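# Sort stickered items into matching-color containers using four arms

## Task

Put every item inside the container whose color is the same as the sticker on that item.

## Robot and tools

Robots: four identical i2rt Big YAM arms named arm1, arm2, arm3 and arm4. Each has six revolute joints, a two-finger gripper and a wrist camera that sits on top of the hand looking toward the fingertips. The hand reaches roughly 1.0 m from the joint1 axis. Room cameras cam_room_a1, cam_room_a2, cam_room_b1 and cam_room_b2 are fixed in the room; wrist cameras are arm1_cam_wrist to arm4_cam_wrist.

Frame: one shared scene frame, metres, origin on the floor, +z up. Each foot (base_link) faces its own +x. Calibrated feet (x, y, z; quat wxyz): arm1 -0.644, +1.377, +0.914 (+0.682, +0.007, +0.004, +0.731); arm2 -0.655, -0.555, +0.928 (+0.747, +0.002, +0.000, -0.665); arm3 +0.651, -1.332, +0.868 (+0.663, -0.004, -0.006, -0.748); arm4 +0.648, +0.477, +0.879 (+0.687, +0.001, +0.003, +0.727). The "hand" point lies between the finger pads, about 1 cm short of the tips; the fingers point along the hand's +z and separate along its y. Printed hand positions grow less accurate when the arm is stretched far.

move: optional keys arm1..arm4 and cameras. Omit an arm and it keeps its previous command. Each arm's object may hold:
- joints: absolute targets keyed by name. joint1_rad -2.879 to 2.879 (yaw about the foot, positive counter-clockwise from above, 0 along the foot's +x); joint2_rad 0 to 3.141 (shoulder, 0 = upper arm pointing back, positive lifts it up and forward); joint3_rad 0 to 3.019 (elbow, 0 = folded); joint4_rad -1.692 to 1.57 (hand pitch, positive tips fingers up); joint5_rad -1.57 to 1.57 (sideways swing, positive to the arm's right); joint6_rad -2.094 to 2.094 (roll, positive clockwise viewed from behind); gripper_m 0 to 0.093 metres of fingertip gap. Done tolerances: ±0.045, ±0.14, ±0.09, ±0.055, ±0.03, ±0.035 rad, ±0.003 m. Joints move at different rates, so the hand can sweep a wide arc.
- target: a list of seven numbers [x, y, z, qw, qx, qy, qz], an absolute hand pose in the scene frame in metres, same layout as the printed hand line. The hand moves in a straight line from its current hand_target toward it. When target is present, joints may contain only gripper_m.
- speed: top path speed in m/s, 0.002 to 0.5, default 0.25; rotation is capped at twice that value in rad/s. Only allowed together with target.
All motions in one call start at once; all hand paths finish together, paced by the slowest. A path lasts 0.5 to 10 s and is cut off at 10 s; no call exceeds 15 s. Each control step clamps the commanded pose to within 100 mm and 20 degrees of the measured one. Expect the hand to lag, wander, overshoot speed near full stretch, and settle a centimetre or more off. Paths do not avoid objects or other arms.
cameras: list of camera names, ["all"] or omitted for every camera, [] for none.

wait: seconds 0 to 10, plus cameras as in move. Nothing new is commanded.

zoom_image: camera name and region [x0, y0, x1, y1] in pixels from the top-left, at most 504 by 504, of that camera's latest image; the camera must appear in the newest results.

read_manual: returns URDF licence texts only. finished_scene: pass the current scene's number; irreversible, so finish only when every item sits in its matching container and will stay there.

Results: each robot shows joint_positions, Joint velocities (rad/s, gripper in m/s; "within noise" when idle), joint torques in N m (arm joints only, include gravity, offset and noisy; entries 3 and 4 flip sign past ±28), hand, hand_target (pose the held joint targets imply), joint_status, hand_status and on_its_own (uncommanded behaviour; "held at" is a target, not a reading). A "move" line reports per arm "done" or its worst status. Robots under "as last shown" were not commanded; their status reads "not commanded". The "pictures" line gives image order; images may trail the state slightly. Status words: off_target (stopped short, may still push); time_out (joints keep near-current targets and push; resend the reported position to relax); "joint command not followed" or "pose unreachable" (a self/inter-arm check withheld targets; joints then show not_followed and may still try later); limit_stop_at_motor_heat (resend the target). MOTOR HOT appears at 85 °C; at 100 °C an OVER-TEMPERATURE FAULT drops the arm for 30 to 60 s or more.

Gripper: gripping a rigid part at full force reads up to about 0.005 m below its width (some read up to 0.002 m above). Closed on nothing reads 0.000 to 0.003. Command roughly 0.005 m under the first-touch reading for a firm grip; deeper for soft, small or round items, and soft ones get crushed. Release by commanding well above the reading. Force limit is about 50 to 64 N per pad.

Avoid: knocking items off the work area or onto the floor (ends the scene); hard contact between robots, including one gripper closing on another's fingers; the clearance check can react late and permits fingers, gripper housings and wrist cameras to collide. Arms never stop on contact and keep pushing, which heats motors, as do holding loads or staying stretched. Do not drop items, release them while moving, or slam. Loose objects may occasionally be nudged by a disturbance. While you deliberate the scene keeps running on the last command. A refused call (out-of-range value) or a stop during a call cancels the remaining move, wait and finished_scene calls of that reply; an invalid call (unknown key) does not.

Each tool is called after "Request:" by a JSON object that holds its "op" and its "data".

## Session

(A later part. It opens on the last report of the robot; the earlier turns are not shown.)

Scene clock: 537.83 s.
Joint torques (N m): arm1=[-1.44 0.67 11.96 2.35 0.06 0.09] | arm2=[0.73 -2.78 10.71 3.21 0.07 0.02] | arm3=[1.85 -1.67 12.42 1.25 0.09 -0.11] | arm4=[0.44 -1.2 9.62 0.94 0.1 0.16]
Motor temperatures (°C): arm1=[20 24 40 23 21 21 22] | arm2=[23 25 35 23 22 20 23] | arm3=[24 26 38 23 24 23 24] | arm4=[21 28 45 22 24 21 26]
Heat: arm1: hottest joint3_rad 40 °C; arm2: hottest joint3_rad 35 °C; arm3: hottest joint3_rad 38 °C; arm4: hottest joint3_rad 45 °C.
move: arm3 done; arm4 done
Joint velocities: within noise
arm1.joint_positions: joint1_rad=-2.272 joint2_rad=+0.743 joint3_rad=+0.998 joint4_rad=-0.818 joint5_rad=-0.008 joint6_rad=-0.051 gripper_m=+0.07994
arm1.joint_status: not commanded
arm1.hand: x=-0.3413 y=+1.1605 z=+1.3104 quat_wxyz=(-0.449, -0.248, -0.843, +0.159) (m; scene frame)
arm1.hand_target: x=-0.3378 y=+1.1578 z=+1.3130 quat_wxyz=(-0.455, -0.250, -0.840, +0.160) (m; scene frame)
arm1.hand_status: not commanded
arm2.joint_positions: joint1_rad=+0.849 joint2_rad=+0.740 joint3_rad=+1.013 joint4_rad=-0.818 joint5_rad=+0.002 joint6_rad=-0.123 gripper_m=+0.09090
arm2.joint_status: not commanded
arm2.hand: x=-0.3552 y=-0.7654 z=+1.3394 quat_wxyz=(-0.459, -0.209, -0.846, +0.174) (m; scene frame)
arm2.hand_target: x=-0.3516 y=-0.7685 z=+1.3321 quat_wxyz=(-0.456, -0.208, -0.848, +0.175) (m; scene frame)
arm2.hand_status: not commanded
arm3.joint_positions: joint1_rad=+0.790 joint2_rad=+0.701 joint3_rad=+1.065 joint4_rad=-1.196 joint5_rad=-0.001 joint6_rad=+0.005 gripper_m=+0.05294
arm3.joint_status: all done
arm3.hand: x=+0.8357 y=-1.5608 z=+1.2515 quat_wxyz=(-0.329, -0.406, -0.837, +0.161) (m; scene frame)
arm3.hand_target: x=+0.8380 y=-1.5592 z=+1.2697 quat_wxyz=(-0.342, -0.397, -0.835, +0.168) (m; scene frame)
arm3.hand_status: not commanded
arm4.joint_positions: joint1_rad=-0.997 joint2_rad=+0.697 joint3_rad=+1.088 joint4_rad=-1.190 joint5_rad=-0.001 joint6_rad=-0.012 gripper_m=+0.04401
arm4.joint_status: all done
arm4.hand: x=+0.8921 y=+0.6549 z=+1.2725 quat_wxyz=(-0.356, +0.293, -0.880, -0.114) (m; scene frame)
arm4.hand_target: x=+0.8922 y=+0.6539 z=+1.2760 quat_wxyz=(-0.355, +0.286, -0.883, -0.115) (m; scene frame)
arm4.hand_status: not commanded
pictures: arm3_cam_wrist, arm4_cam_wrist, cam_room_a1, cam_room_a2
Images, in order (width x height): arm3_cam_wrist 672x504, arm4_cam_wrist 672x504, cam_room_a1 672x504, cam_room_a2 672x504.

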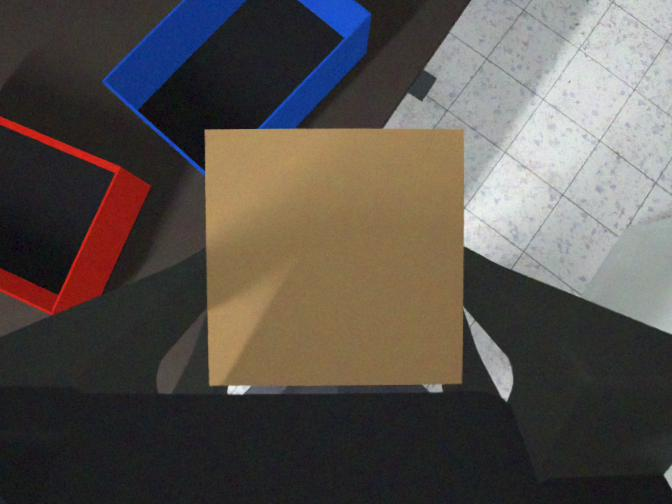

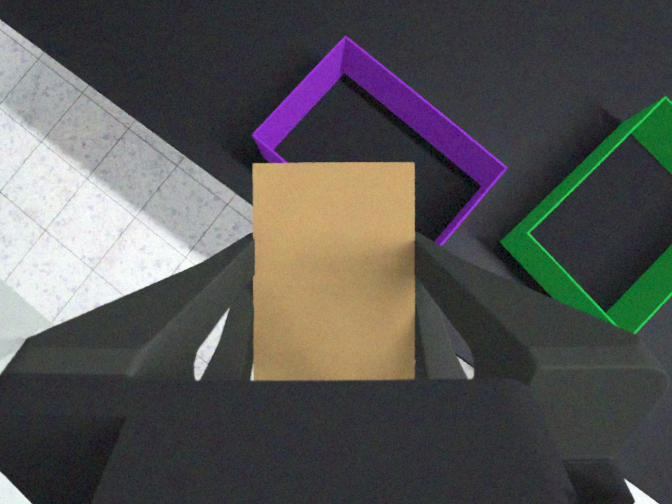

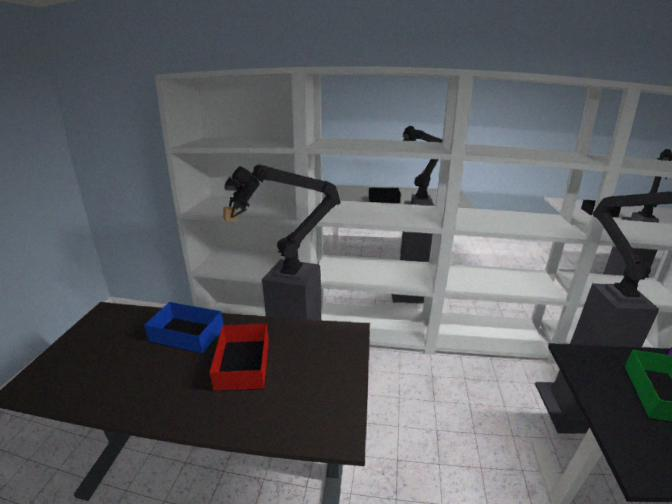

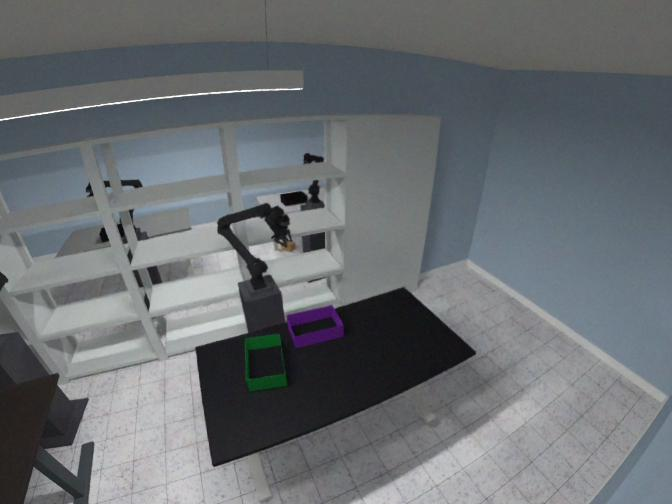

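Request:
{"op": "move", "data": {"cameras": ["arm3_cam_wrist", "arm4_cam_wrist", "cam_room_a1", "cam_room_a2"]}}

Scene clock: 554.47 s.
Joint torques (N m): arm1=[-1.44 -0.62 11.9 2.25 0.09 0.1] | arm2=[0.56 -2.84 10.74 3.19 0.07 0.02] | arm3=[1.96 -1.61 12.4 1.22 0.08 -0.11] | arm4=[0.44 -1.26 9.69 0.81 0.13 0.16]
Motor temperatures (°C): arm1=[20 24 40 23 21 21 22] | arm2=[23 25 35 23 22 20 23] | arm3=[24 25 37 23 24 23 24] | arm4=[21 26 44 22 24 21 26]
Heat: arm1: hottest joint3_rad 40 °C; arm2: hottest joint3_rad 35 °C; arm3: hottest joint3_rad 37 °C; arm4: hottest joint3_rad 44 °C.
Joint velocities: within noise
arm1.joint_positions: joint1_rad=-2.272 joint2_rad=+0.743 joint3_rad=+0.998 joint4_rad=-0.818 joint5_rad=-0.008 joint6_rad=-0.051 gripper_m=+0.07994
arm1.joint_status: not commanded
arm1.hand: x=-0.3413 y=+1.1605 z=+1.3104 quat_wxyz=(-0.449, -0.248, -0.843, +0.159) (m; scene frame)
arm1.hand_target: x=-0.3378 y=+1.1578 z=+1.3130 quat_wxyz=(-0.455, -0.250, -0.840, +0.160) (m; scene frame)
arm1.hand_status: not commanded
arm2.joint_positions: joint1_rad=+0.849 joint2_rad=+0.740 joint3_rad=+1.013 joint4_rad=-0.818 joint5_rad=+0.002 joint6_rad=-0.123 gripper_m=+0.09090
arm2.joint_status: not commanded
arm2.hand: x=-0.3552 y=-0.7654 z=+1.3394 quat_wxyz=(-0.459, -0.209, -0.846, +0.174) (m; scene frame)
arm2.hand_target: x=-0.3516 y=-0.7685 z=+1.3321 quat_wxyz=(-0.456, -0.208, -0.848, +0.175) (m; scene frame)
arm2.hand_status: not commanded
arm3.joint_positions: joint1_rad=+0.790 joint2_rad=+0.701 joint3_rad=+1.065 joint4_rad=-1.196 joint5_rad=-0.001 joint6_rad=+0.005 gripper_m=+0.05294
arm3.joint_status: all done
arm3.hand: x=+0.8357 y=-1.5608 z=+1.2515 quat_wxyz=(-0.329, -0.406, -0.837, +0.161) (m; scene frame)
arm3.hand_target: x=+0.8380 y=-1.5592 z=+1.2697 quat_wxyz=(-0.342, -0.397, -0.835, +0.168) (m; scene frame)
arm3.hand_status: not commanded
arm4.joint_positions: joint1_rad=-0.997 joint2_rad=+0.697 joint3_rad=+1.088 joint4_rad=-1.190 joint5_rad=-0.001 joint6_rad=-0.012 gripper_m=+0.04401
arm4.joint_status: all done
arm4.hand: x=+0.8921 y=+0.6549 z=+1.2725 quat_wxyz=(-0.356, +0.293, -0.880, -0.114) (m; scene frame)
arm4.hand_target: x=+0.8922 y=+0.6539 z=+1.2760 quat_wxyz=(-0.355, +0.286, -0.883, -0.115) (m; scene frame)
arm4.hand_status: not commanded
pictures: arm3_cam_wrist, arm4_cam_wrist, cam_room_a1, cam_room_a2
Images, in order (width x height): arm3_cam_wrist 672x504, arm4_cam_wrist 672x504, cam_room_a1 672x504, cam_room_a2 672x504.

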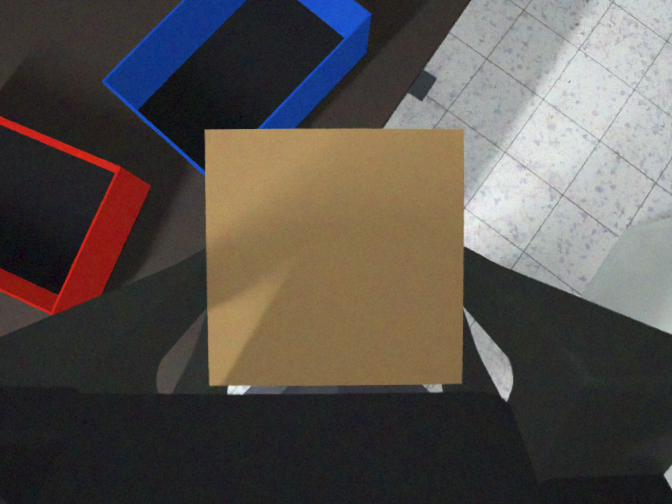

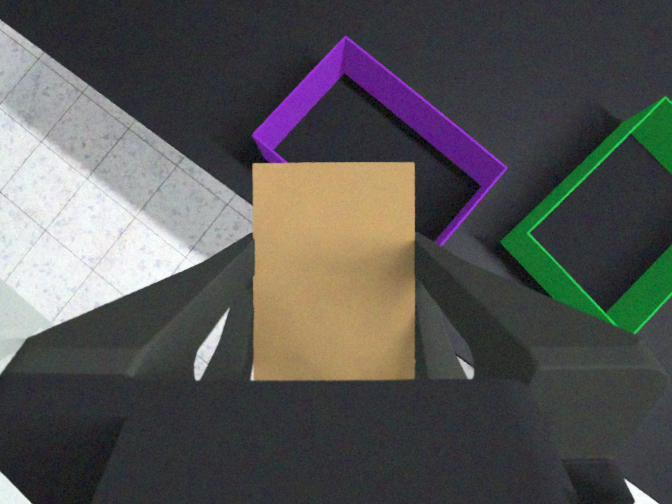

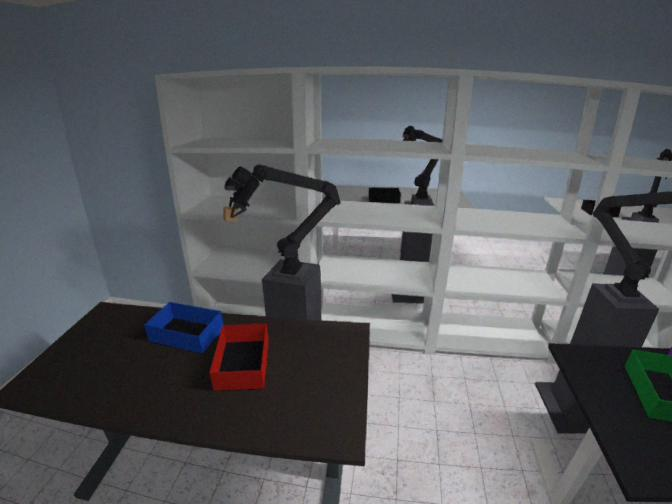

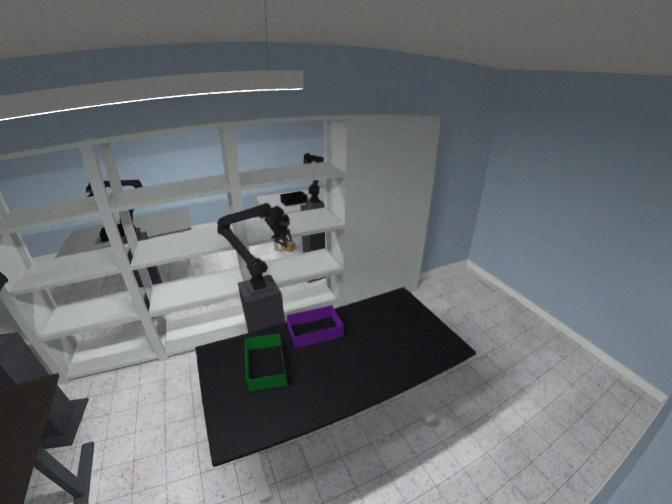

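Request:
{"op": "zoom_image", "data": {"camera": "arm3_cam_wrist", "region": [60, 0, 400, 200]}}

Request:
{"op": "zoom_image", "data": {"camera": "cam_room_a1", "region": [90, 280, 390, 420]}}

Request:
{"op": "zoom_image", "data": {"camera": "arm4_cam_wrist", "region": [220, 10, 540, 260]}}

Scaled by 1.482.

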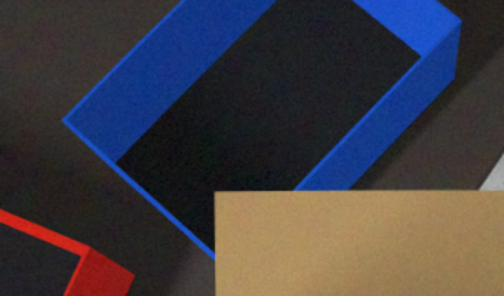

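Scaled by 1.680.

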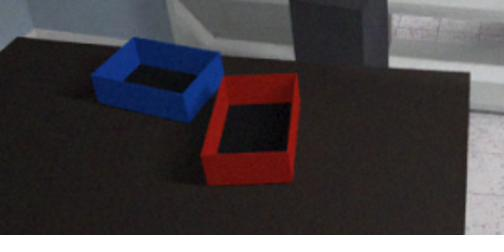

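Scaled by 1.575.

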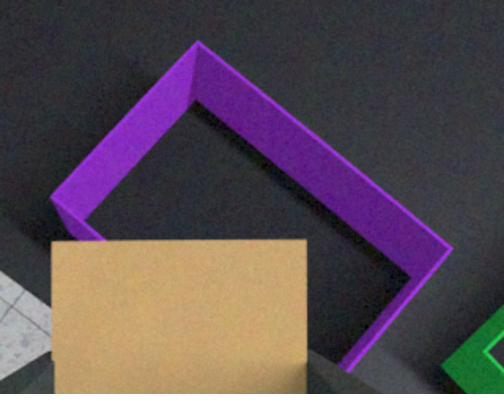

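Request:
{"op": "move", "data": {"arm3": {"target": [1.16, -1.76, 1.05, 0.2904, 0.3253, 0.8937, -0.1057], "speed": 0.12}, "arm4": {"target": [1.11, 0.77, 1.05, 0.2967, -0.2654, 0.9133, 0.0862], "speed": 0.12}, "cameras": ["arm3_cam_wrist", "arm4_cam_wrist", "cam_room_a1", "cam_room_a2"]}}

Scene clock: 630.97 s.
Joint torques (N m): arm1=[-2.37 0.09 12.01 2.37 0.06 0.11] | arm2=[0.56 -2.96 10.71 3.21 0.05 0.02] | arm3=[2.2 -18.61 14.06 1.66 -0.06 -0.13] | arm4=[0.03 -12.1 12.37 1.5 0.21 0.16]
Motor temperatures (°C): arm1=[20 24 40 23 21 21 21] | arm2=[23 25 35 23 22 20 23] | arm3=[24 24 36 23 24 23 25] | arm4=[21 23 42 22 24 21 27]
Heat: arm1: hottest joint3_rad 40 °C; arm2: hottest joint3_rad 35 °C; arm3: hottest joint3_rad 36 °C; arm4: hottest joint3_rad 42 °C.
move: arm3 off_target; arm4 off_target
Joint velocities: within noise
arm1, arm2: as last shown
arm3.joint_positions: joint1_rad=+0.973 joint2_rad=+1.749 joint3_rad=+1.392 joint4_rad=-0.664 joint5_rad=-0.009 joint6_rad=+0.009 gripper_m=+0.05294
arm3.joint_status: not commanded
arm3.hand: x=+1.1350 y=-1.7516 z=+1.0222 quat_wxyz=(-0.259, -0.339, -0.899, +0.096) (m; scene frame)
arm3.hand_target: x=+1.1582 y=-1.7583 z=+1.0505 quat_wxyz=(-0.290, -0.325, -0.894, +0.106) (m; scene frame)
arm3.hand_status: off_target (0.038 m and 4.1 deg from the pose sent, 0.431 m and 13.7 deg at the start)
arm4.joint_positions: joint1_rad=-1.054 joint2_rad=+1.437 joint3_rad=+1.014 joint4_rad=-0.575 joint5_rad=-0.004 joint6_rad=-0.012 gripper_m=+0.04401
arm4.joint_status: not commanded
arm4.hand: x=+1.0857 y=+0.7601 z=+1.0279 quat_wxyz=(-0.269, +0.277, -0.919, -0.079) (m; scene frame)
arm4.hand_target: x=+1.1083 y=+0.7688 z=+1.0505 quat_wxyz=(-0.297, +0.265, -0.913, -0.086) (m; scene frame)
arm4.hand_status: off_target (0.034 m and 3.6 deg from the pose sent, 0.332 m and 9.0 deg at the start)
pictures: arm3_cam_wrist, arm4_cam_wrist, cam_room_a1, cam_room_a2
Images, in order (width x height): arm3_cam_wrist 672x504, arm4_cam_wrist 672x504, cam_room_a1 672x504, cam_room_a2 672x504.

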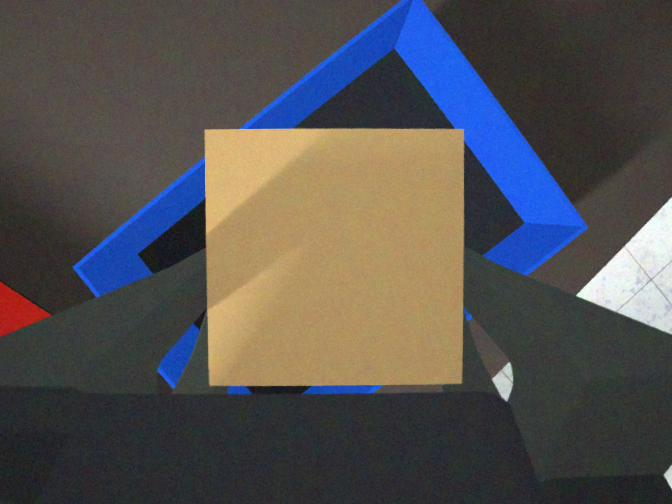

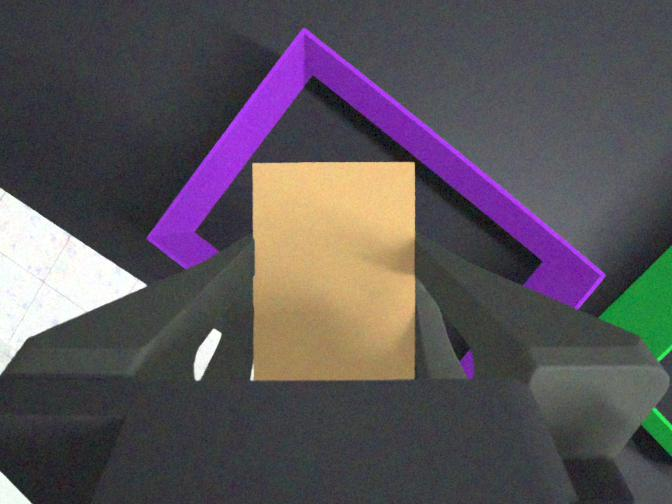

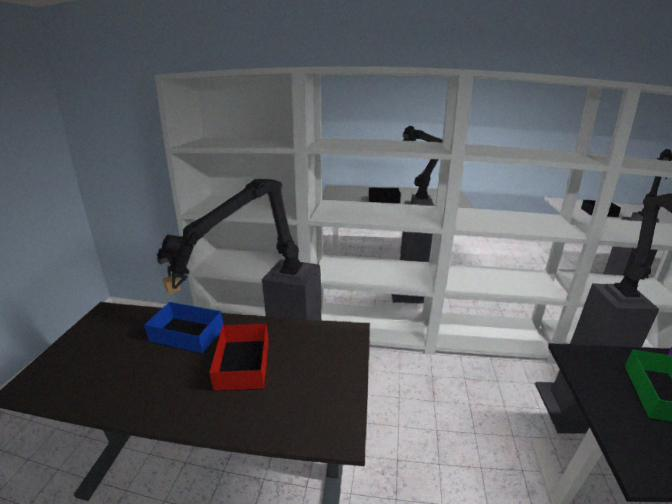

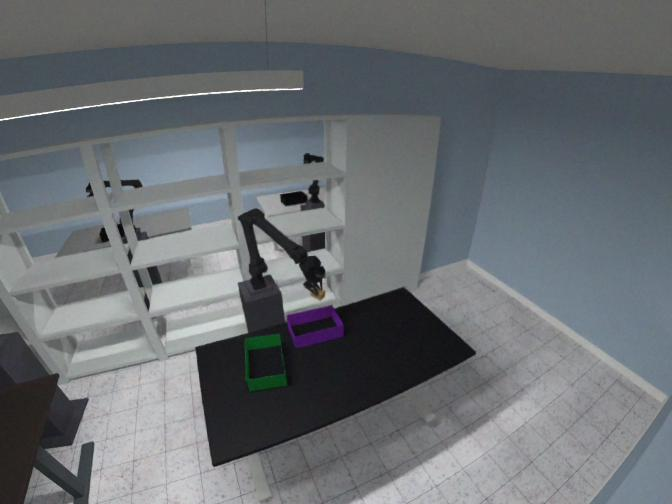

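Request:
{"op": "move", "data": {"arm3": {"target": [1.175, -1.787, 0.965, 0.3203, 0.3291, 0.8802, -0.1198], "speed": 0.08}, "arm4": {"target": [1.135, 0.782, 0.955, 0.3283, -0.2629, 0.9021, 0.0957], "speed": 0.08}, "cameras": ["arm3_cam_wrist", "arm4_cam_wrist", "cam_room_a1", "cam_room_a2"]}}

Scene clock: 661.67 s.
Joint torques (N m): arm1=[-1.9 -0.03 11.89 2.39 0.1 0.05] | arm2=[0.67 -2.84 10.7 3.19 0.07 0.02] | arm3=[1.2 -19.84 8.66 2.07 0.04 -0.1] | arm4=[0.15 -14.45 7.76 1.65 -0.03 0.09]
Motor temperatures (°C): arm1=[20 24 40 23 21 21 21] | arm2=[23 25 35 23 22 20 23] | arm3=[24 25 39 23 24 23 25] | arm4=[21 23 42 22 24 21 27]
Heat: arm1: hottest joint3_rad 40 °C; arm2: hottest joint3_rad 35 °C; arm3: hottest joint3_rad 39 °C; arm4: hottest joint3_rad 42 °C.
move: arm3 done; arm4 done
Joint velocities: within noise
arm1, arm2: as last shown
arm3.joint_positions: joint1_rad=+0.973 joint2_rad=+1.885 joint3_rad=+1.381 joint4_rad=-0.388 joint5_rad=-0.009 joint6_rad=+0.008 gripper_m=+0.05294
arm3.joint_status: not commanded
arm3.hand: x=+1.1728 y=-1.7853 z=+0.9680 quat_wxyz=(-0.316, -0.332, -0.881, +0.118) (m; scene frame)
arm3.hand_target: x=+1.1750 y=-1.7870 z=+0.9650 quat_wxyz=(-0.320, -0.329, -0.880, +0.120) (m; scene frame)
arm3.hand_status: done (0.004 m and 0.6 deg from the pose sent, 0.078 m and 7.9 deg at the start)
arm4.joint_positions: joint1_rad=-1.061 joint2_rad=+1.623 joint3_rad=+0.967 joint4_rad=-0.218 joint5_rad=-0.004 joint6_rad=-0.012 gripper_m=+0.04401
arm4.joint_status: not commanded
arm4.hand: x=+1.1290 y=+0.7834 z=+0.9591 quat_wxyz=(-0.325, +0.269, -0.902, -0.094) (m; scene frame)
arm4.hand_target: x=+1.1349 y=+0.7820 z=+0.9552 quat_wxyz=(-0.328, +0.263, -0.902, -0.096) (m; scene frame)
arm4.hand_status: done (0.007 m and 0.8 deg from the pose sent, 0.091 m and 7.5 deg at the start)
pictures: arm3_cam_wrist, arm4_cam_wrist, cam_room_a1, cam_room_a2
Images, in order (width x height): arm3_cam_wrist 672x504, arm4_cam_wrist 672x504, cam_room_a1 672x504, cam_room_a2 672x504.

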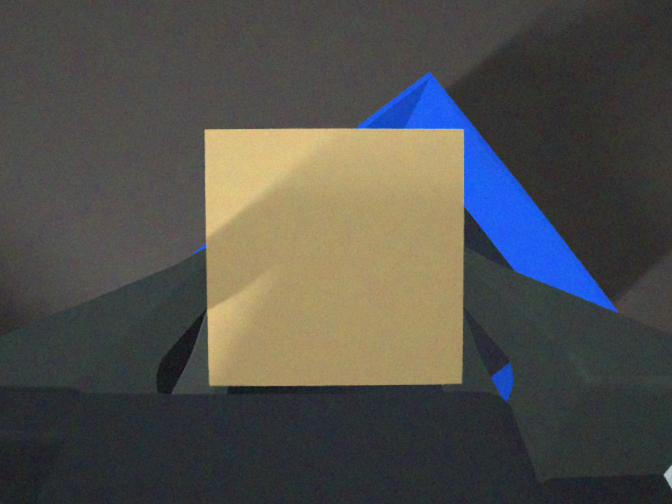

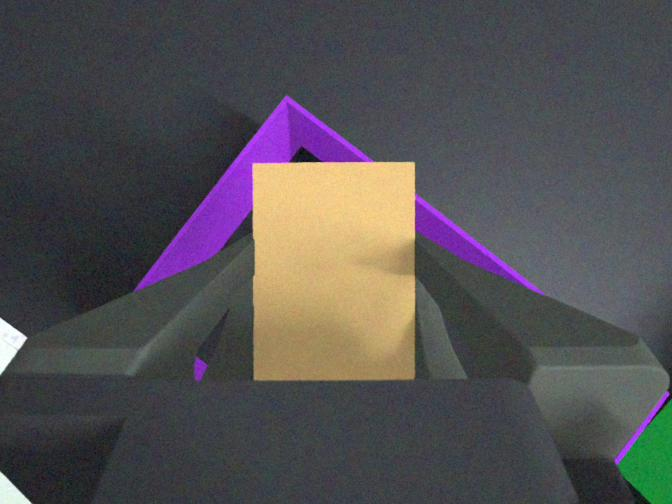

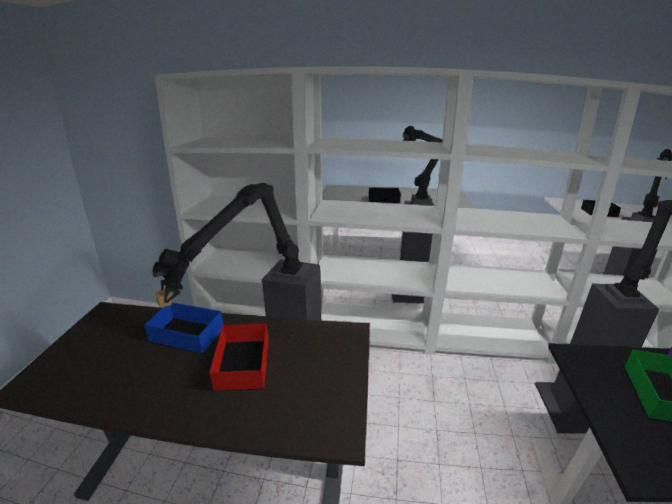

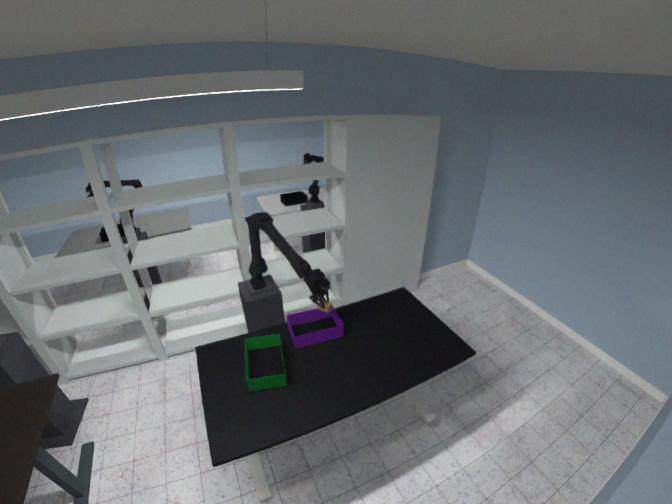

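Request:
{"op": "move", "data": {"arm3": {"target": [1.157, -1.775, 0.905, 0.2972, 0.3321, 0.8883, -0.1111], "speed": 0.06}, "arm4": {"target": [1.12, 0.772, 0.90, 0.3046, -0.2653, 0.9104, 0.0888], "speed": 0.06}, "cameras": ["arm3_cam_wrist", "arm4_cam_wrist", "cam_room_a1", "cam_room_a2"]}}

Scene clock: 681.60 s.
Joint torques (N m): arm1=[-1.44 0.56 11.97 2.33 0.06 0.11] | arm2=[0.67 -2.78 10.71 3.21 0.07 0.02] | arm3=[0.85 -19.37 7.88 1.99 -0.07 -0.12] | arm4=[0.26 -13.98 6.78 1.66 -0.04 0.08]
Motor temperatures (°C): arm1=[20 24 41 23 21 21 21] | arm2=[23 25 35 23 22 20 23] | arm3=[24 25 37 23 24 23 25] | arm4=[21 23 42 22 24 21 27]
Heat: arm1: hottest joint3_rad 41 °C; arm2: hottest joint3_rad 35 °C; arm3: hottest joint3_rad 37 °C; arm4: hottest joint3_rad 42 °C.
move: arm3 done; arm4 done
Joint velocities: within noise
arm1, arm2: as last shown
arm3.joint_positions: joint1_rad=+0.973 joint2_rad=+1.930 joint3_rad=+1.297 joint4_rad=-0.307 joint5_rad=-0.009 joint6_rad=+0.008 gripper_m=+0.05294
arm3.joint_status: not commanded
arm3.hand: x=+1.1572 y=-1.7724 z=+0.9110 quat_wxyz=(-0.295, -0.334, -0.888, +0.110) (m; scene frame)
arm3.hand_target: x=+1.1569 y=-1.7749 z=+0.9050 quat_wxyz=(-0.297, -0.332, -0.888, +0.111) (m; scene frame)
arm3.hand_status: done (0.007 m and 0.4 deg from the pose sent, 0.066 m and 2.5 deg at the start)
arm4.joint_positions: joint1_rad=-1.062 joint2_rad=+1.694 joint3_rad=+0.905 joint4_rad=-0.132 joint5_rad=-0.004 joint6_rad=-0.012 gripper_m=+0.04401
arm4.joint_status: not commanded
arm4.hand: x=+1.1153 y=+0.7741 z=+0.9066 quat_wxyz=(-0.304, +0.271, -0.909, -0.088) (m; scene frame)
arm4.hand_target: x=+1.1198 y=+0.7719 z=+0.9001 quat_wxyz=(-0.305, +0.265, -0.910, -0.089) (m; scene frame)
arm4.hand_status: done (0.008 m and 0.6 deg from the pose sent, 0.061 m and 2.6 deg at the start)
pictures: arm3_cam_wrist, arm4_cam_wrist, cam_room_a1, cam_room_a2
Images, in order (width x height): arm3_cam_wrist 672x504, arm4_cam_wrist 672x504, cam_room_a1 672x504, cam_room_a2 672x504.

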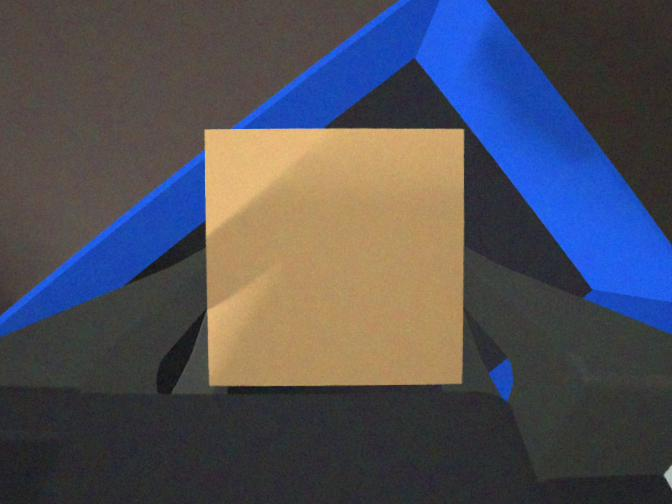

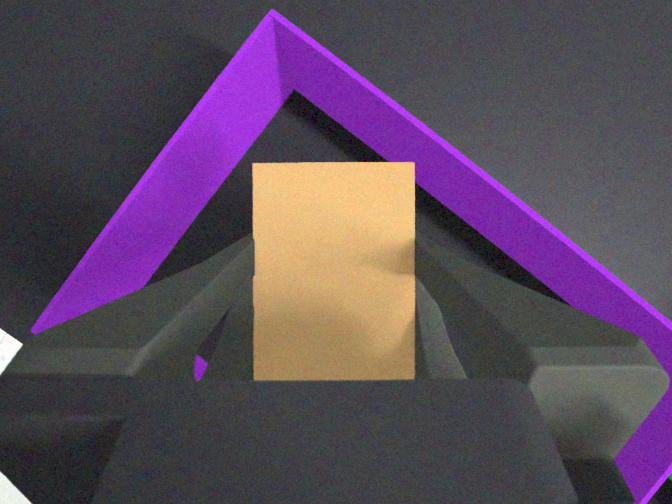

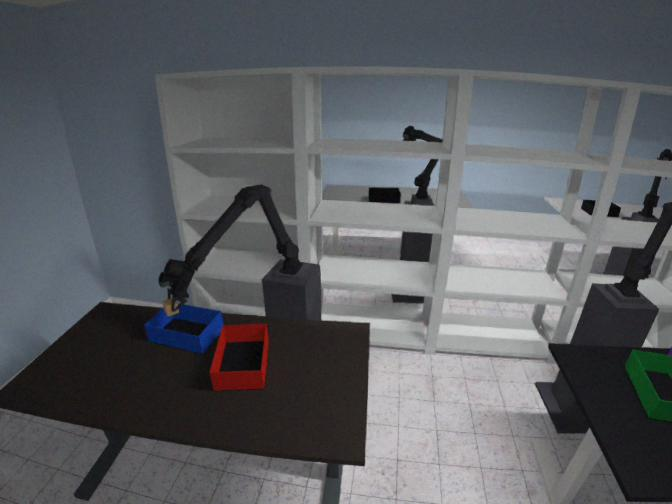

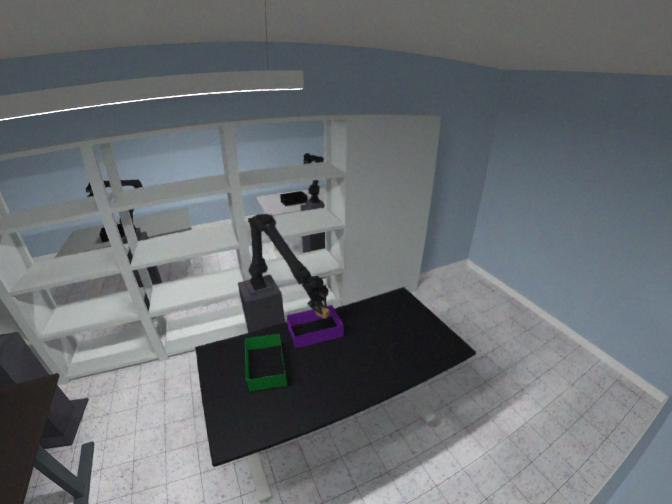

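Request:
{"op": "move", "data": {"arm3": {"target": [1.157, -1.776, 0.84, 0.2972, 0.3321, 0.8883, -0.1111], "speed": 0.06}, "arm4": {"target": [1.122, 0.771, 0.84, 0.3046, -0.2653, 0.9104, 0.0888], "speed": 0.06}, "cameras": ["arm3_cam_wrist", "arm4_cam_wrist"]}}

Request:
{"op": "move", "data": {"arm3": {"target": [1.157, -1.776, 0.795, 0.2972, 0.3321, 0.8883, -0.1111], "speed": 0.05}, "arm4": {"target": [1.122, 0.771, 0.795, 0.3046, -0.2653, 0.9104, 0.0888], "speed": 0.05}, "cameras": ["arm3_cam_wrist", "arm4_cam_wrist", "cam_room_a1", "cam_room_a2"]}}

Scene clock: 691.07 s.
Joint torques (N m): arm1=[-1.79 0.09 11.86 2.3 0.06 0.07] | arm2=[0.73 -2.78 10.74 3.18 0.06 0.02] | arm3=[0.79 -20.13 7.05 2.03 -0.07 -0.11] | arm4=[0.26 -15.38 5.74 1.7 -0.04 0.06]
Motor temperatures (°C): arm1=[20 24 41 23 21 21 21] | arm2=[23 25 35 23 22 20 23] | arm3=[24 25 36 23 24 23 25] | arm4=[21 23 41 22 24 21 27]
Heat: arm1: hottest joint3_rad 41 °C; arm2: hottest joint3_rad 35 °C; arm3: hottest joint3_rad 36 °C; arm4: hottest joint3_rad 41 °C.
move: arm3 done; arm4 done
Joint velocities: within noise
arm1, arm2: as last shown
arm3.joint_positions: joint1_rad=+0.973 joint2_rad=+2.043 joint3_rad=+1.268 joint4_rad=-0.166 joint5_rad=-0.009 joint6_rad=+0.007 gripper_m=+0.05294
arm3.joint_status: not commanded
arm3.hand: x=+1.1578 y=-1.7736 z=+0.8451 quat_wxyz=(-0.295, -0.334, -0.888, +0.110) (m; scene frame)
arm3.hand_target: x=+1.1569 y=-1.7759 z=+0.8401 quat_wxyz=(-0.297, -0.332, -0.888, +0.111) (m; scene frame)
arm3.hand_status: done (0.006 m and 0.4 deg from the pose sent, 0.071 m and 0.4 deg at the start)
arm4.joint_positions: joint1_rad=-1.066 joint2_rad=+1.836 joint3_rad=+0.883 joint4_rad=+0.032 joint5_rad=-0.006 joint6_rad=-0.012 gripper_m=+0.04401
arm4.joint_status: not commanded
arm4.hand: x=+1.1186 y=+0.7737 z=+0.8466 quat_wxyz=(-0.304, +0.269, -0.910, -0.088) (m; scene frame)
arm4.hand_target: x=+1.1217 y=+0.7709 z=+0.8400 quat_wxyz=(-0.304, +0.265, -0.911, -0.089) (m; scene frame)
arm4.hand_status: done (0.008 m and 0.4 deg from the pose sent, 0.067 m and 0.6 deg at the start)
pictures: arm3_cam_wrist, arm4_cam_wrist
Images, in order (width x height): arm3_cam_wrist 672x504, arm4_cam_wrist 672x504.

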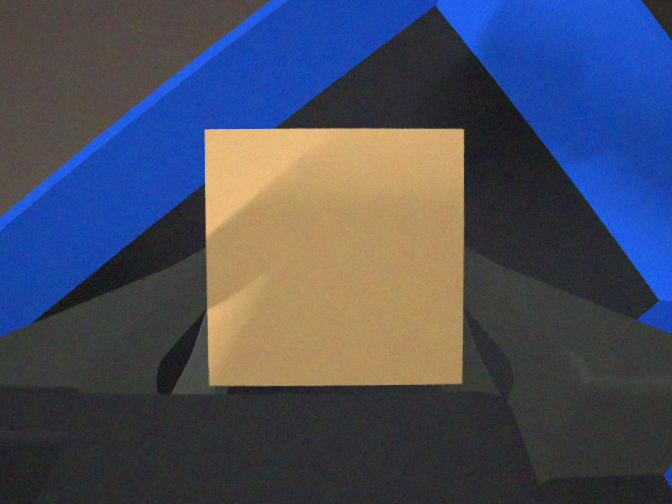

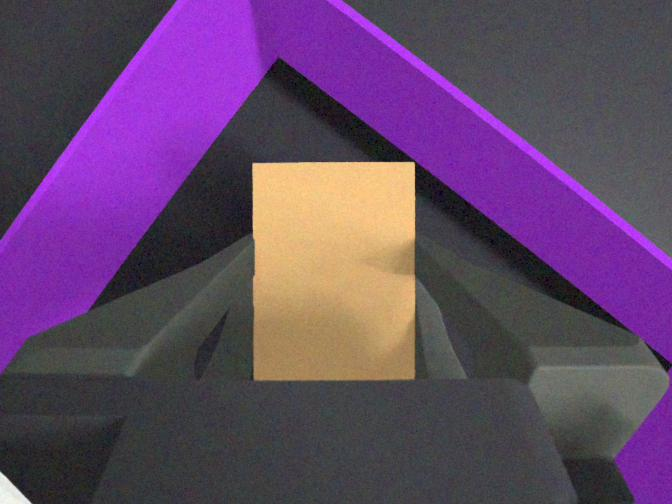

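Scene clock: 692.47 s.
Joint torques (N m): arm1=[-1.9 -0.15 11.88 2.18 0.06 0.08] | arm2=[0.73 -2.73 10.73 3.21 0.07 0.03] | arm3=[0.97 -20.48 6.42 2 -0.06 -0.11] | arm4=[0.21 -15.97 4.83 1.65 -0.01 0.07]
Motor temperatures (°C): arm1=[20 24 41 23 21 21 21] | arm2=[23 25 35 23 22 20 23] | arm3=[24 25 36 23 24 23 25] | arm4=[21 23 41 22 24 21 27]
Heat: arm1: hottest joint3_rad 41 °C; arm2: hottest joint3_rad 35 °C; arm3: hottest joint3_rad 36 °C; arm4: hottest joint3_rad 41 °C.
move: arm3 done; arm4 done
Joint velocities: within noise
arm1, arm2: as last shown
arm3.joint_positions: joint1_rad=+0.973 joint2_rad=+2.128 joint3_rad=+1.264 joint4_rad=-0.074 joint5_rad=-0.009 joint6_rad=+0.007 gripper_m=+0.05294
arm3.joint_status: not commanded
arm3.hand: x=+1.1584 y=-1.7747 z=+0.8013 quat_wxyz=(-0.296, -0.334, -0.888, +0.110) (m; scene frame)
arm3.hand_target: x=+1.1570 y=-1.7759 z=+0.7950 quat_wxyz=(-0.297, -0.332, -0.888, +0.111) (m; scene frame)
arm3.hand_status: done (0.007 m and 0.3 deg from the pose sent, 0.050 m and 0.4 deg at the start)
arm4.joint_positions: joint1_rad=-1.066 joint2_rad=+1.950 joint3_rad=+0.883 joint4_rad=+0.148 joint5_rad=-0.006 joint6_rad=-0.012 gripper_m=+0.04401
arm4.joint_status: not commanded
arm4.hand: x=+1.1202 y=+0.7747 z=+0.8028 quat_wxyz=(-0.305, +0.269, -0.909, -0.089) (m; scene frame)
arm4.hand_target: x=+1.1217 y=+0.7709 z=+0.7951 quat_wxyz=(-0.304, +0.265, -0.911, -0.089) (m; scene frame)
arm4.hand_status: done (0.009 m and 0.4 deg from the pose sent, 0.052 m and 0.4 deg at the start)
pictures: arm3_cam_wrist, arm4_cam_wrist, cam_room_a1, cam_room_a2
Images, in order (width x height): arm3_cam_wrist 672x504, arm4_cam_wrist 672x504, cam_room_a1 672x504, cam_room_a2 672x504.

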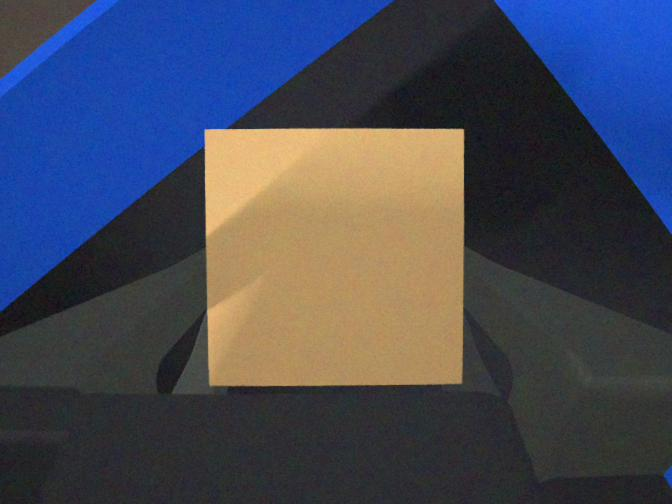

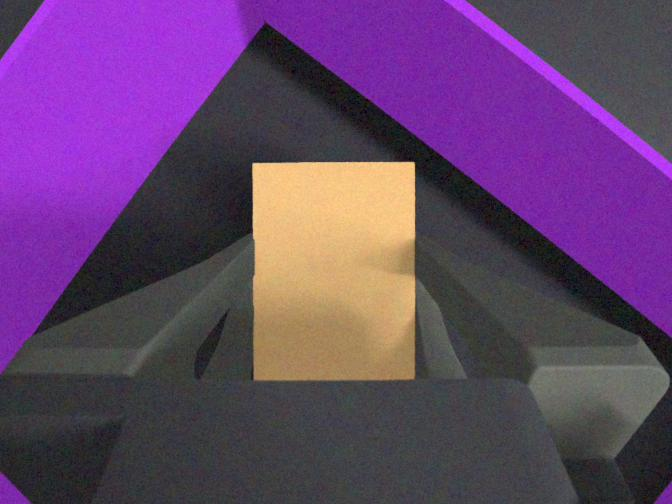

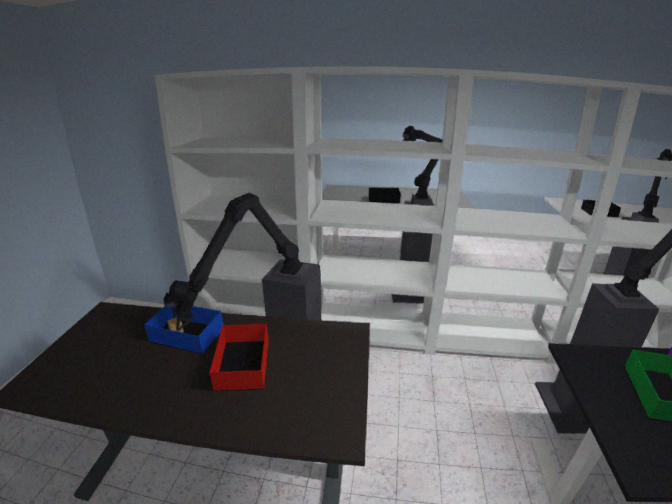

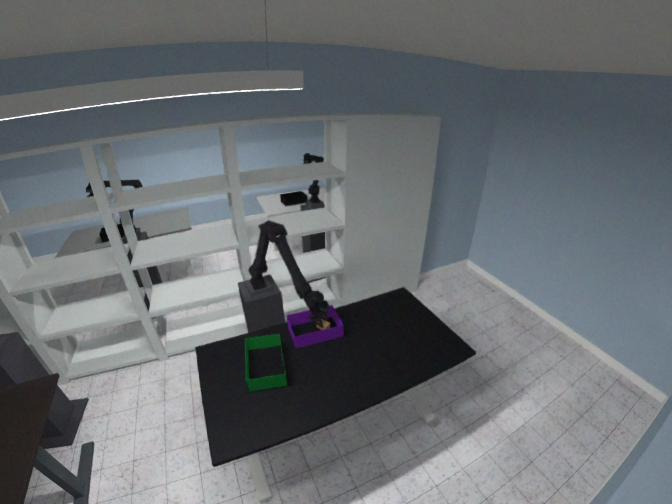

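Request:
{"op": "move", "data": {"arm3": {"target": [1.157, -1.776, 0.777, 0.2972, 0.3321, 0.8883, -0.1111], "speed": 0.03}, "arm4": {"target": [1.122, 0.770, 0.777, 0.3046, -0.2653, 0.9104, 0.0888], "speed": 0.03}, "cameras": []}}

Request:
{"op": "move", "data": {"arm3": {"target": [1.157, -1.776, 0.767, 0.2972, 0.3321, 0.8883, -0.1111], "speed": 0.03}, "arm4": {"target": [1.122, 0.770, 0.767, 0.3046, -0.2653, 0.9104, 0.0888], "speed": 0.03}, "cameras": ["arm3_cam_wrist", "arm4_cam_wrist"]}}

Scene clock: 699.07 s.
Joint torques (N m): arm1=[-1.96 0.15 12.05 2.29 0.08 0.09] | arm2=[0.62 -2.84 10.74 3.19 0.07 0.02] | arm3=[0.91 -20.37 6.39 2 -0.04 -0.11] | arm4=[0.26 -16.09 4.56 1.63 -0.02 0.06]
Motor temperatures (°C): arm1=[20 24 41 23 21 21 21] | arm2=[23 25 35 23 22 20 23] | arm3=[24 26 35 23 24 23 25] | arm4=[21 24 40 22 24 21 27]
Heat: arm1: hottest joint3_rad 41 °C; arm2: hottest joint3_rad 35 °C; arm3: hottest joint3_rad 35 °C; arm4: hottest joint3_rad 40 °C.
move: arm3 done; arm4 done
Joint velocities: within noise
arm1, arm2: as last shown
arm3.joint_positions: joint1_rad=+0.973 joint2_rad=+2.164 joint3_rad=+1.264 joint4_rad=-0.040 joint5_rad=-0.009 joint6_rad=+0.007 gripper_m=+0.05294
arm3.joint_status: not commanded
arm3.hand: x=+1.1578 y=-1.7745 z=+0.7830 quat_wxyz=(-0.295, -0.334, -0.888, +0.110) (m; scene frame)
arm3.hand_target: x=+1.1570 y=-1.7759 z=+0.7770 quat_wxyz=(-0.297, -0.332, -0.888, +0.111) (m; scene frame)
arm3.hand_status: done (0.006 m and 0.4 deg from the pose sent, 0.024 m and 0.3 deg at the start)
arm4.joint_positions: joint1_rad=-1.068 joint2_rad=+1.995 joint3_rad=+0.883 joint4_rad=+0.194 joint5_rad=-0.007 joint6_rad=-0.012 gripper_m=+0.04401
arm4.joint_status: not commanded
arm4.hand: x=+1.1199 y=+0.7734 z=+0.7853 quat_wxyz=(-0.305, +0.268, -0.910, -0.089) (m; scene frame)
arm4.hand_target: x=+1.1217 y=+0.7699 z=+0.7772 quat_wxyz=(-0.304, +0.265, -0.911, -0.089) (m; scene frame)
arm4.hand_status: done (0.009 m and 0.3 deg from the pose sent, 0.026 m and 0.4 deg at the start)
pictures: none
No camera images: "cameras" was empty.

Scene clock: 700.03 s.
Joint torques (N m): arm1=[-1.49 -0.03 11.99 2.37 0.08 0.13] | arm2=[0.79 -2.84 10.74 3.18 0.07 0.02] | arm3=[0.85 -20.25 6.46 2 -0.05 -0.11] | arm4=[0.09 -15.79 4.7 1.68 -0.05 0.03]
Motor temperatures (°C): arm1=[20 24 41 23 21 21 21] | arm2=[23 25 35 23 22 20 23] | arm3=[24 26 35 23 24 23 25] | arm4=[21 24 40 22 24 21 27]
Heat: arm1: hottest joint3_rad 41 °C; arm2: hottest joint3_rad 35 °C; arm3: hottest joint3_rad 35 °C; arm4: hottest joint3_rad 40 °C.
move: arm3 done; arm4 done
Joint velocities: within noise
arm1, arm2: as last shown
arm3.joint_positions: joint1_rad=+0.973 joint2_rad=+2.183 joint3_rad=+1.264 joint4_rad=-0.021 joint5_rad=-0.009 joint6_rad=+0.007 gripper_m=+0.05294
arm3.joint_status: not commanded
arm3.hand: x=+1.1573 y=-1.7741 z=+0.7728 quat_wxyz=(-0.295, -0.334, -0.888, +0.110) (m; scene frame)
arm3.hand_target: x=+1.1570 y=-1.7760 z=+0.7672 quat_wxyz=(-0.297, -0.332, -0.888, +0.111) (m; scene frame)
arm3.hand_status: done (0.006 m and 0.4 deg from the pose sent, 0.016 m and 0.4 deg at the start)
arm4.joint_positions: joint1_rad=-1.068 joint2_rad=+2.023 joint3_rad=+0.883 joint4_rad=+0.218 joint5_rad=-0.007 joint6_rad=-0.012 gripper_m=+0.04401
arm4.joint_status: not commanded
arm4.hand: x=+1.1187 y=+0.7726 z=+0.7743 quat_wxyz=(-0.303, +0.268, -0.910, -0.088) (m; scene frame)
arm4.hand_target: x=+1.1217 y=+0.7699 z=+0.7670 quat_wxyz=(-0.304, +0.265, -0.911, -0.089) (m; scene frame)
arm4.hand_status: done (0.008 m and 0.4 deg from the pose sent, 0.019 m and 0.3 deg at the start)
pictures: arm3_cam_wrist, arm4_cam_wrist
Images, in order (width x height): arm3_cam_wrist 672x504, arm4_cam_wrist 672x504.

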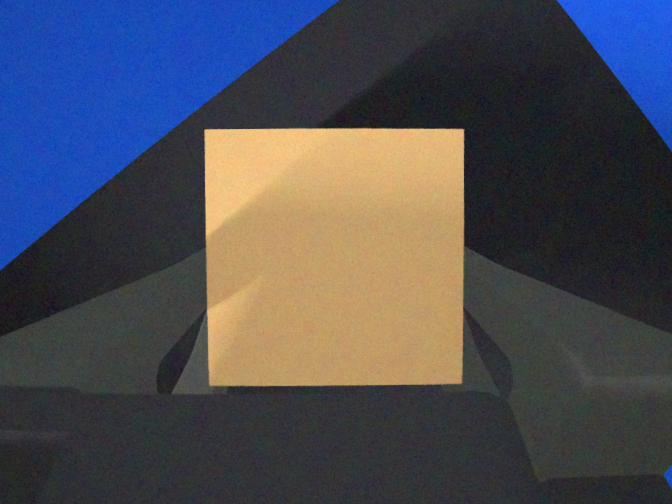

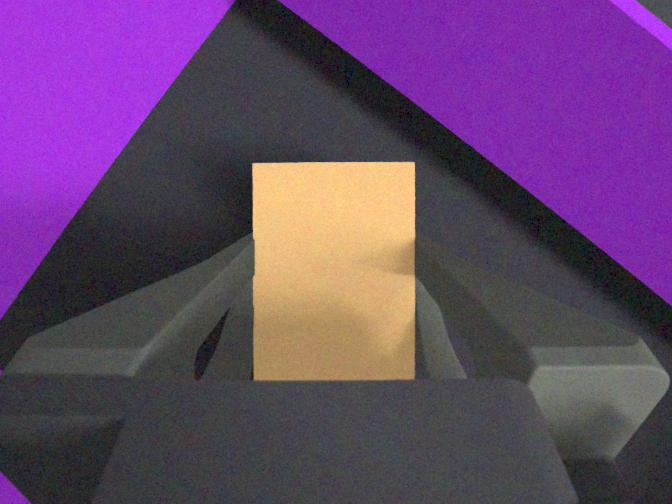

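Request:
{"op": "move", "data": {"arm3": {"target": [1.157, -1.776, 0.761, 0.2972, 0.3321, 0.8883, -0.1111], "speed": 0.03}, "arm4": {"target": [1.122, 0.770, 0.761, 0.3046, -0.2653, 0.9104, 0.0888], "speed": 0.03}, "cameras": []}}

Scene clock: 704.53 s.
Joint torques (N m): arm1=[-1.55 -0.03 11.95 2.5 0.09 0.08] | arm2=[0.67 -2.78 10.73 3.21 0.07 0.02] | arm3=[0.97 -20.25 6.5 2 -0.05 -0.11] | arm4=[0.15 -16.09 4.71 1.62 -0.04 0.05]
Motor temperatures (°C): arm1=[20 24 41 23 21 21 21] | arm2=[23 25 35 23 22 20 23] | arm3=[24 26 35 23 24 23 25] | arm4=[21 24 39 22 24 21 27]
Heat: arm1: hottest joint3_rad 41 °C; arm2: hottest joint3_rad 35 °C; arm3: hottest joint3_rad 35 °C; arm4: hottest joint3_rad 39 °C.
move: arm3 done; arm4 done
Joint velocities: within noise
arm1.joint_positions: joint1_rad=-2.272 joint2_rad=+0.743 joint3_rad=+0.998 joint4_rad=-0.818 joint5_rad=-0.008 joint6_rad=-0.051 gripper_m=+0.07994
arm1.joint_status: not commanded
arm1.hand: x=-0.3413 y=+1.1605 z=+1.3104 quat_wxyz=(-0.449, -0.248, -0.843, +0.159) (m; scene frame)
arm1.hand_target: x=-0.3378 y=+1.1578 z=+1.3130 quat_wxyz=(-0.455, -0.250, -0.840, +0.160) (m; scene frame)
arm1.hand_status: not commanded
arm2.joint_positions: joint1_rad=+0.849 joint2_rad=+0.740 joint3_rad=+1.013 joint4_rad=-0.818 joint5_rad=+0.002 joint6_rad=-0.123 gripper_m=+0.09090
arm2.joint_status: not commanded
arm2.hand: x=-0.3552 y=-0.7654 z=+1.3394 quat_wxyz=(-0.459, -0.209, -0.846, +0.174) (m; scene frame)
arm2.hand_target: x=-0.3516 y=-0.7685 z=+1.3321 quat_wxyz=(-0.456, -0.208, -0.848, +0.175) (m; scene frame)
arm2.hand_status: not commanded
arm3.joint_positions: joint1_rad=+0.973 joint2_rad=+2.195 joint3_rad=+1.264 joint4_rad=-0.010 joint5_rad=-0.009 joint6_rad=+0.007 gripper_m=+0.05294
arm3.joint_status: not commanded
arm3.hand: x=+1.1569 y=-1.7739 z=+0.7670 quat_wxyz=(-0.295, -0.334, -0.888, +0.110) (m; scene frame)
arm3.hand_target: x=+1.1570 y=-1.7759 z=+0.7611 quat_wxyz=(-0.297, -0.332, -0.888, +0.111) (m; scene frame)
arm3.hand_status: done (0.006 m and 0.4 deg from the pose sent, 0.012 m and 0.4 deg at the start)
arm4.joint_positions: joint1_rad=-1.068 joint2_rad=+2.038 joint3_rad=+0.883 joint4_rad=+0.232 joint5_rad=-0.007 joint6_rad=-0.012 gripper_m=+0.04401
arm4.joint_status: not commanded
arm4.hand: x=+1.1179 y=+0.7722 z=+0.7683 quat_wxyz=(-0.303, +0.268, -0.910, -0.088) (m; scene frame)
arm4.hand_target: x=+1.1217 y=+0.7699 z=+0.7610 quat_wxyz=(-0.304, +0.265, -0.911, -0.089) (m; scene frame)
arm4.hand_status: done (0.009 m and 0.4 deg from the pose sent, 0.014 m and 0.4 deg at the start)
pictures: none
No camera images: "cameras" was empty.

Request:
{"op": "move", "data": {"arm3": {"target": [1.157, -1.776, 0.756, 0.2972, 0.3321, 0.8883, -0.1111], "speed": 0.03}, "arm4": {"target": [1.122, 0.770, 0.756, 0.3046, -0.2653, 0.9104, 0.0888], "speed": 0.03}, "cameras": []}}

Scene clock: 707.70 s.
Joint torques (N m): arm1=[-1.44 0.03 12 2.44 0.1 0.1] | arm2=[0.79 -2.96 10.73 3.18 0.07 0.01] | arm3=[0.97 -19.96 6.52 1.96 -0.03 -0.11] | arm4=[0.15 -15.56 4.7 1.62 -0.05 0.02]
Motor temperatures (°C): arm1=[20 24 41 23 21 21 21] | arm2=[23 25 35 23 22 20 23] | arm3=[24 26 34 23 24 23 25] | arm4=[21 24 39 22 24 21 27]
Heat: arm1: hottest joint3_rad 41 °C; arm2: hottest joint3_rad 35 °C; arm3: hottest joint3_rad 34 °C; arm4: hottest joint3_rad 39 °C.
move: arm3 done; arm4 done
Joint velocities: within noise
arm1, arm2: as last shown
arm3.joint_positions: joint1_rad=+0.973 joint2_rad=+2.202 joint3_rad=+1.264 joint4_rad=+0.000 joint5_rad=-0.009 joint6_rad=+0.007 gripper_m=+0.05294
arm3.joint_status: not commanded
arm3.hand: x=+1.1572 y=-1.7742 z=+0.7641 quat_wxyz=(-0.296, -0.334, -0.888, +0.110) (m; scene frame)
arm3.hand_target: x=+1.1569 y=-1.7759 z=+0.7561 quat_wxyz=(-0.297, -0.332, -0.888, +0.111) (m; scene frame)
arm3.hand_status: done (0.008 m and 0.3 deg from the pose sent, 0.011 m and 0.4 deg at the start)
arm4.joint_positions: joint1_rad=-1.068 joint2_rad=+2.051 joint3_rad=+0.883 joint4_rad=+0.244 joint5_rad=-0.007 joint6_rad=-0.012 gripper_m=+0.04401
arm4.joint_status: not commanded
arm4.hand: x=+1.1171 y=+0.7717 z=+0.7629 quat_wxyz=(-0.302, +0.268, -0.911, -0.088) (m; scene frame)
arm4.hand_target: x=+1.1217 y=+0.7699 z=+0.7561 quat_wxyz=(-0.304, +0.265, -0.911, -0.089) (m; scene frame)
arm4.hand_status: done (0.009 m and 0.5 deg from the pose sent, 0.013 m and 0.4 deg at the start)
pictures: none
No camera images: "cameras" was empty.


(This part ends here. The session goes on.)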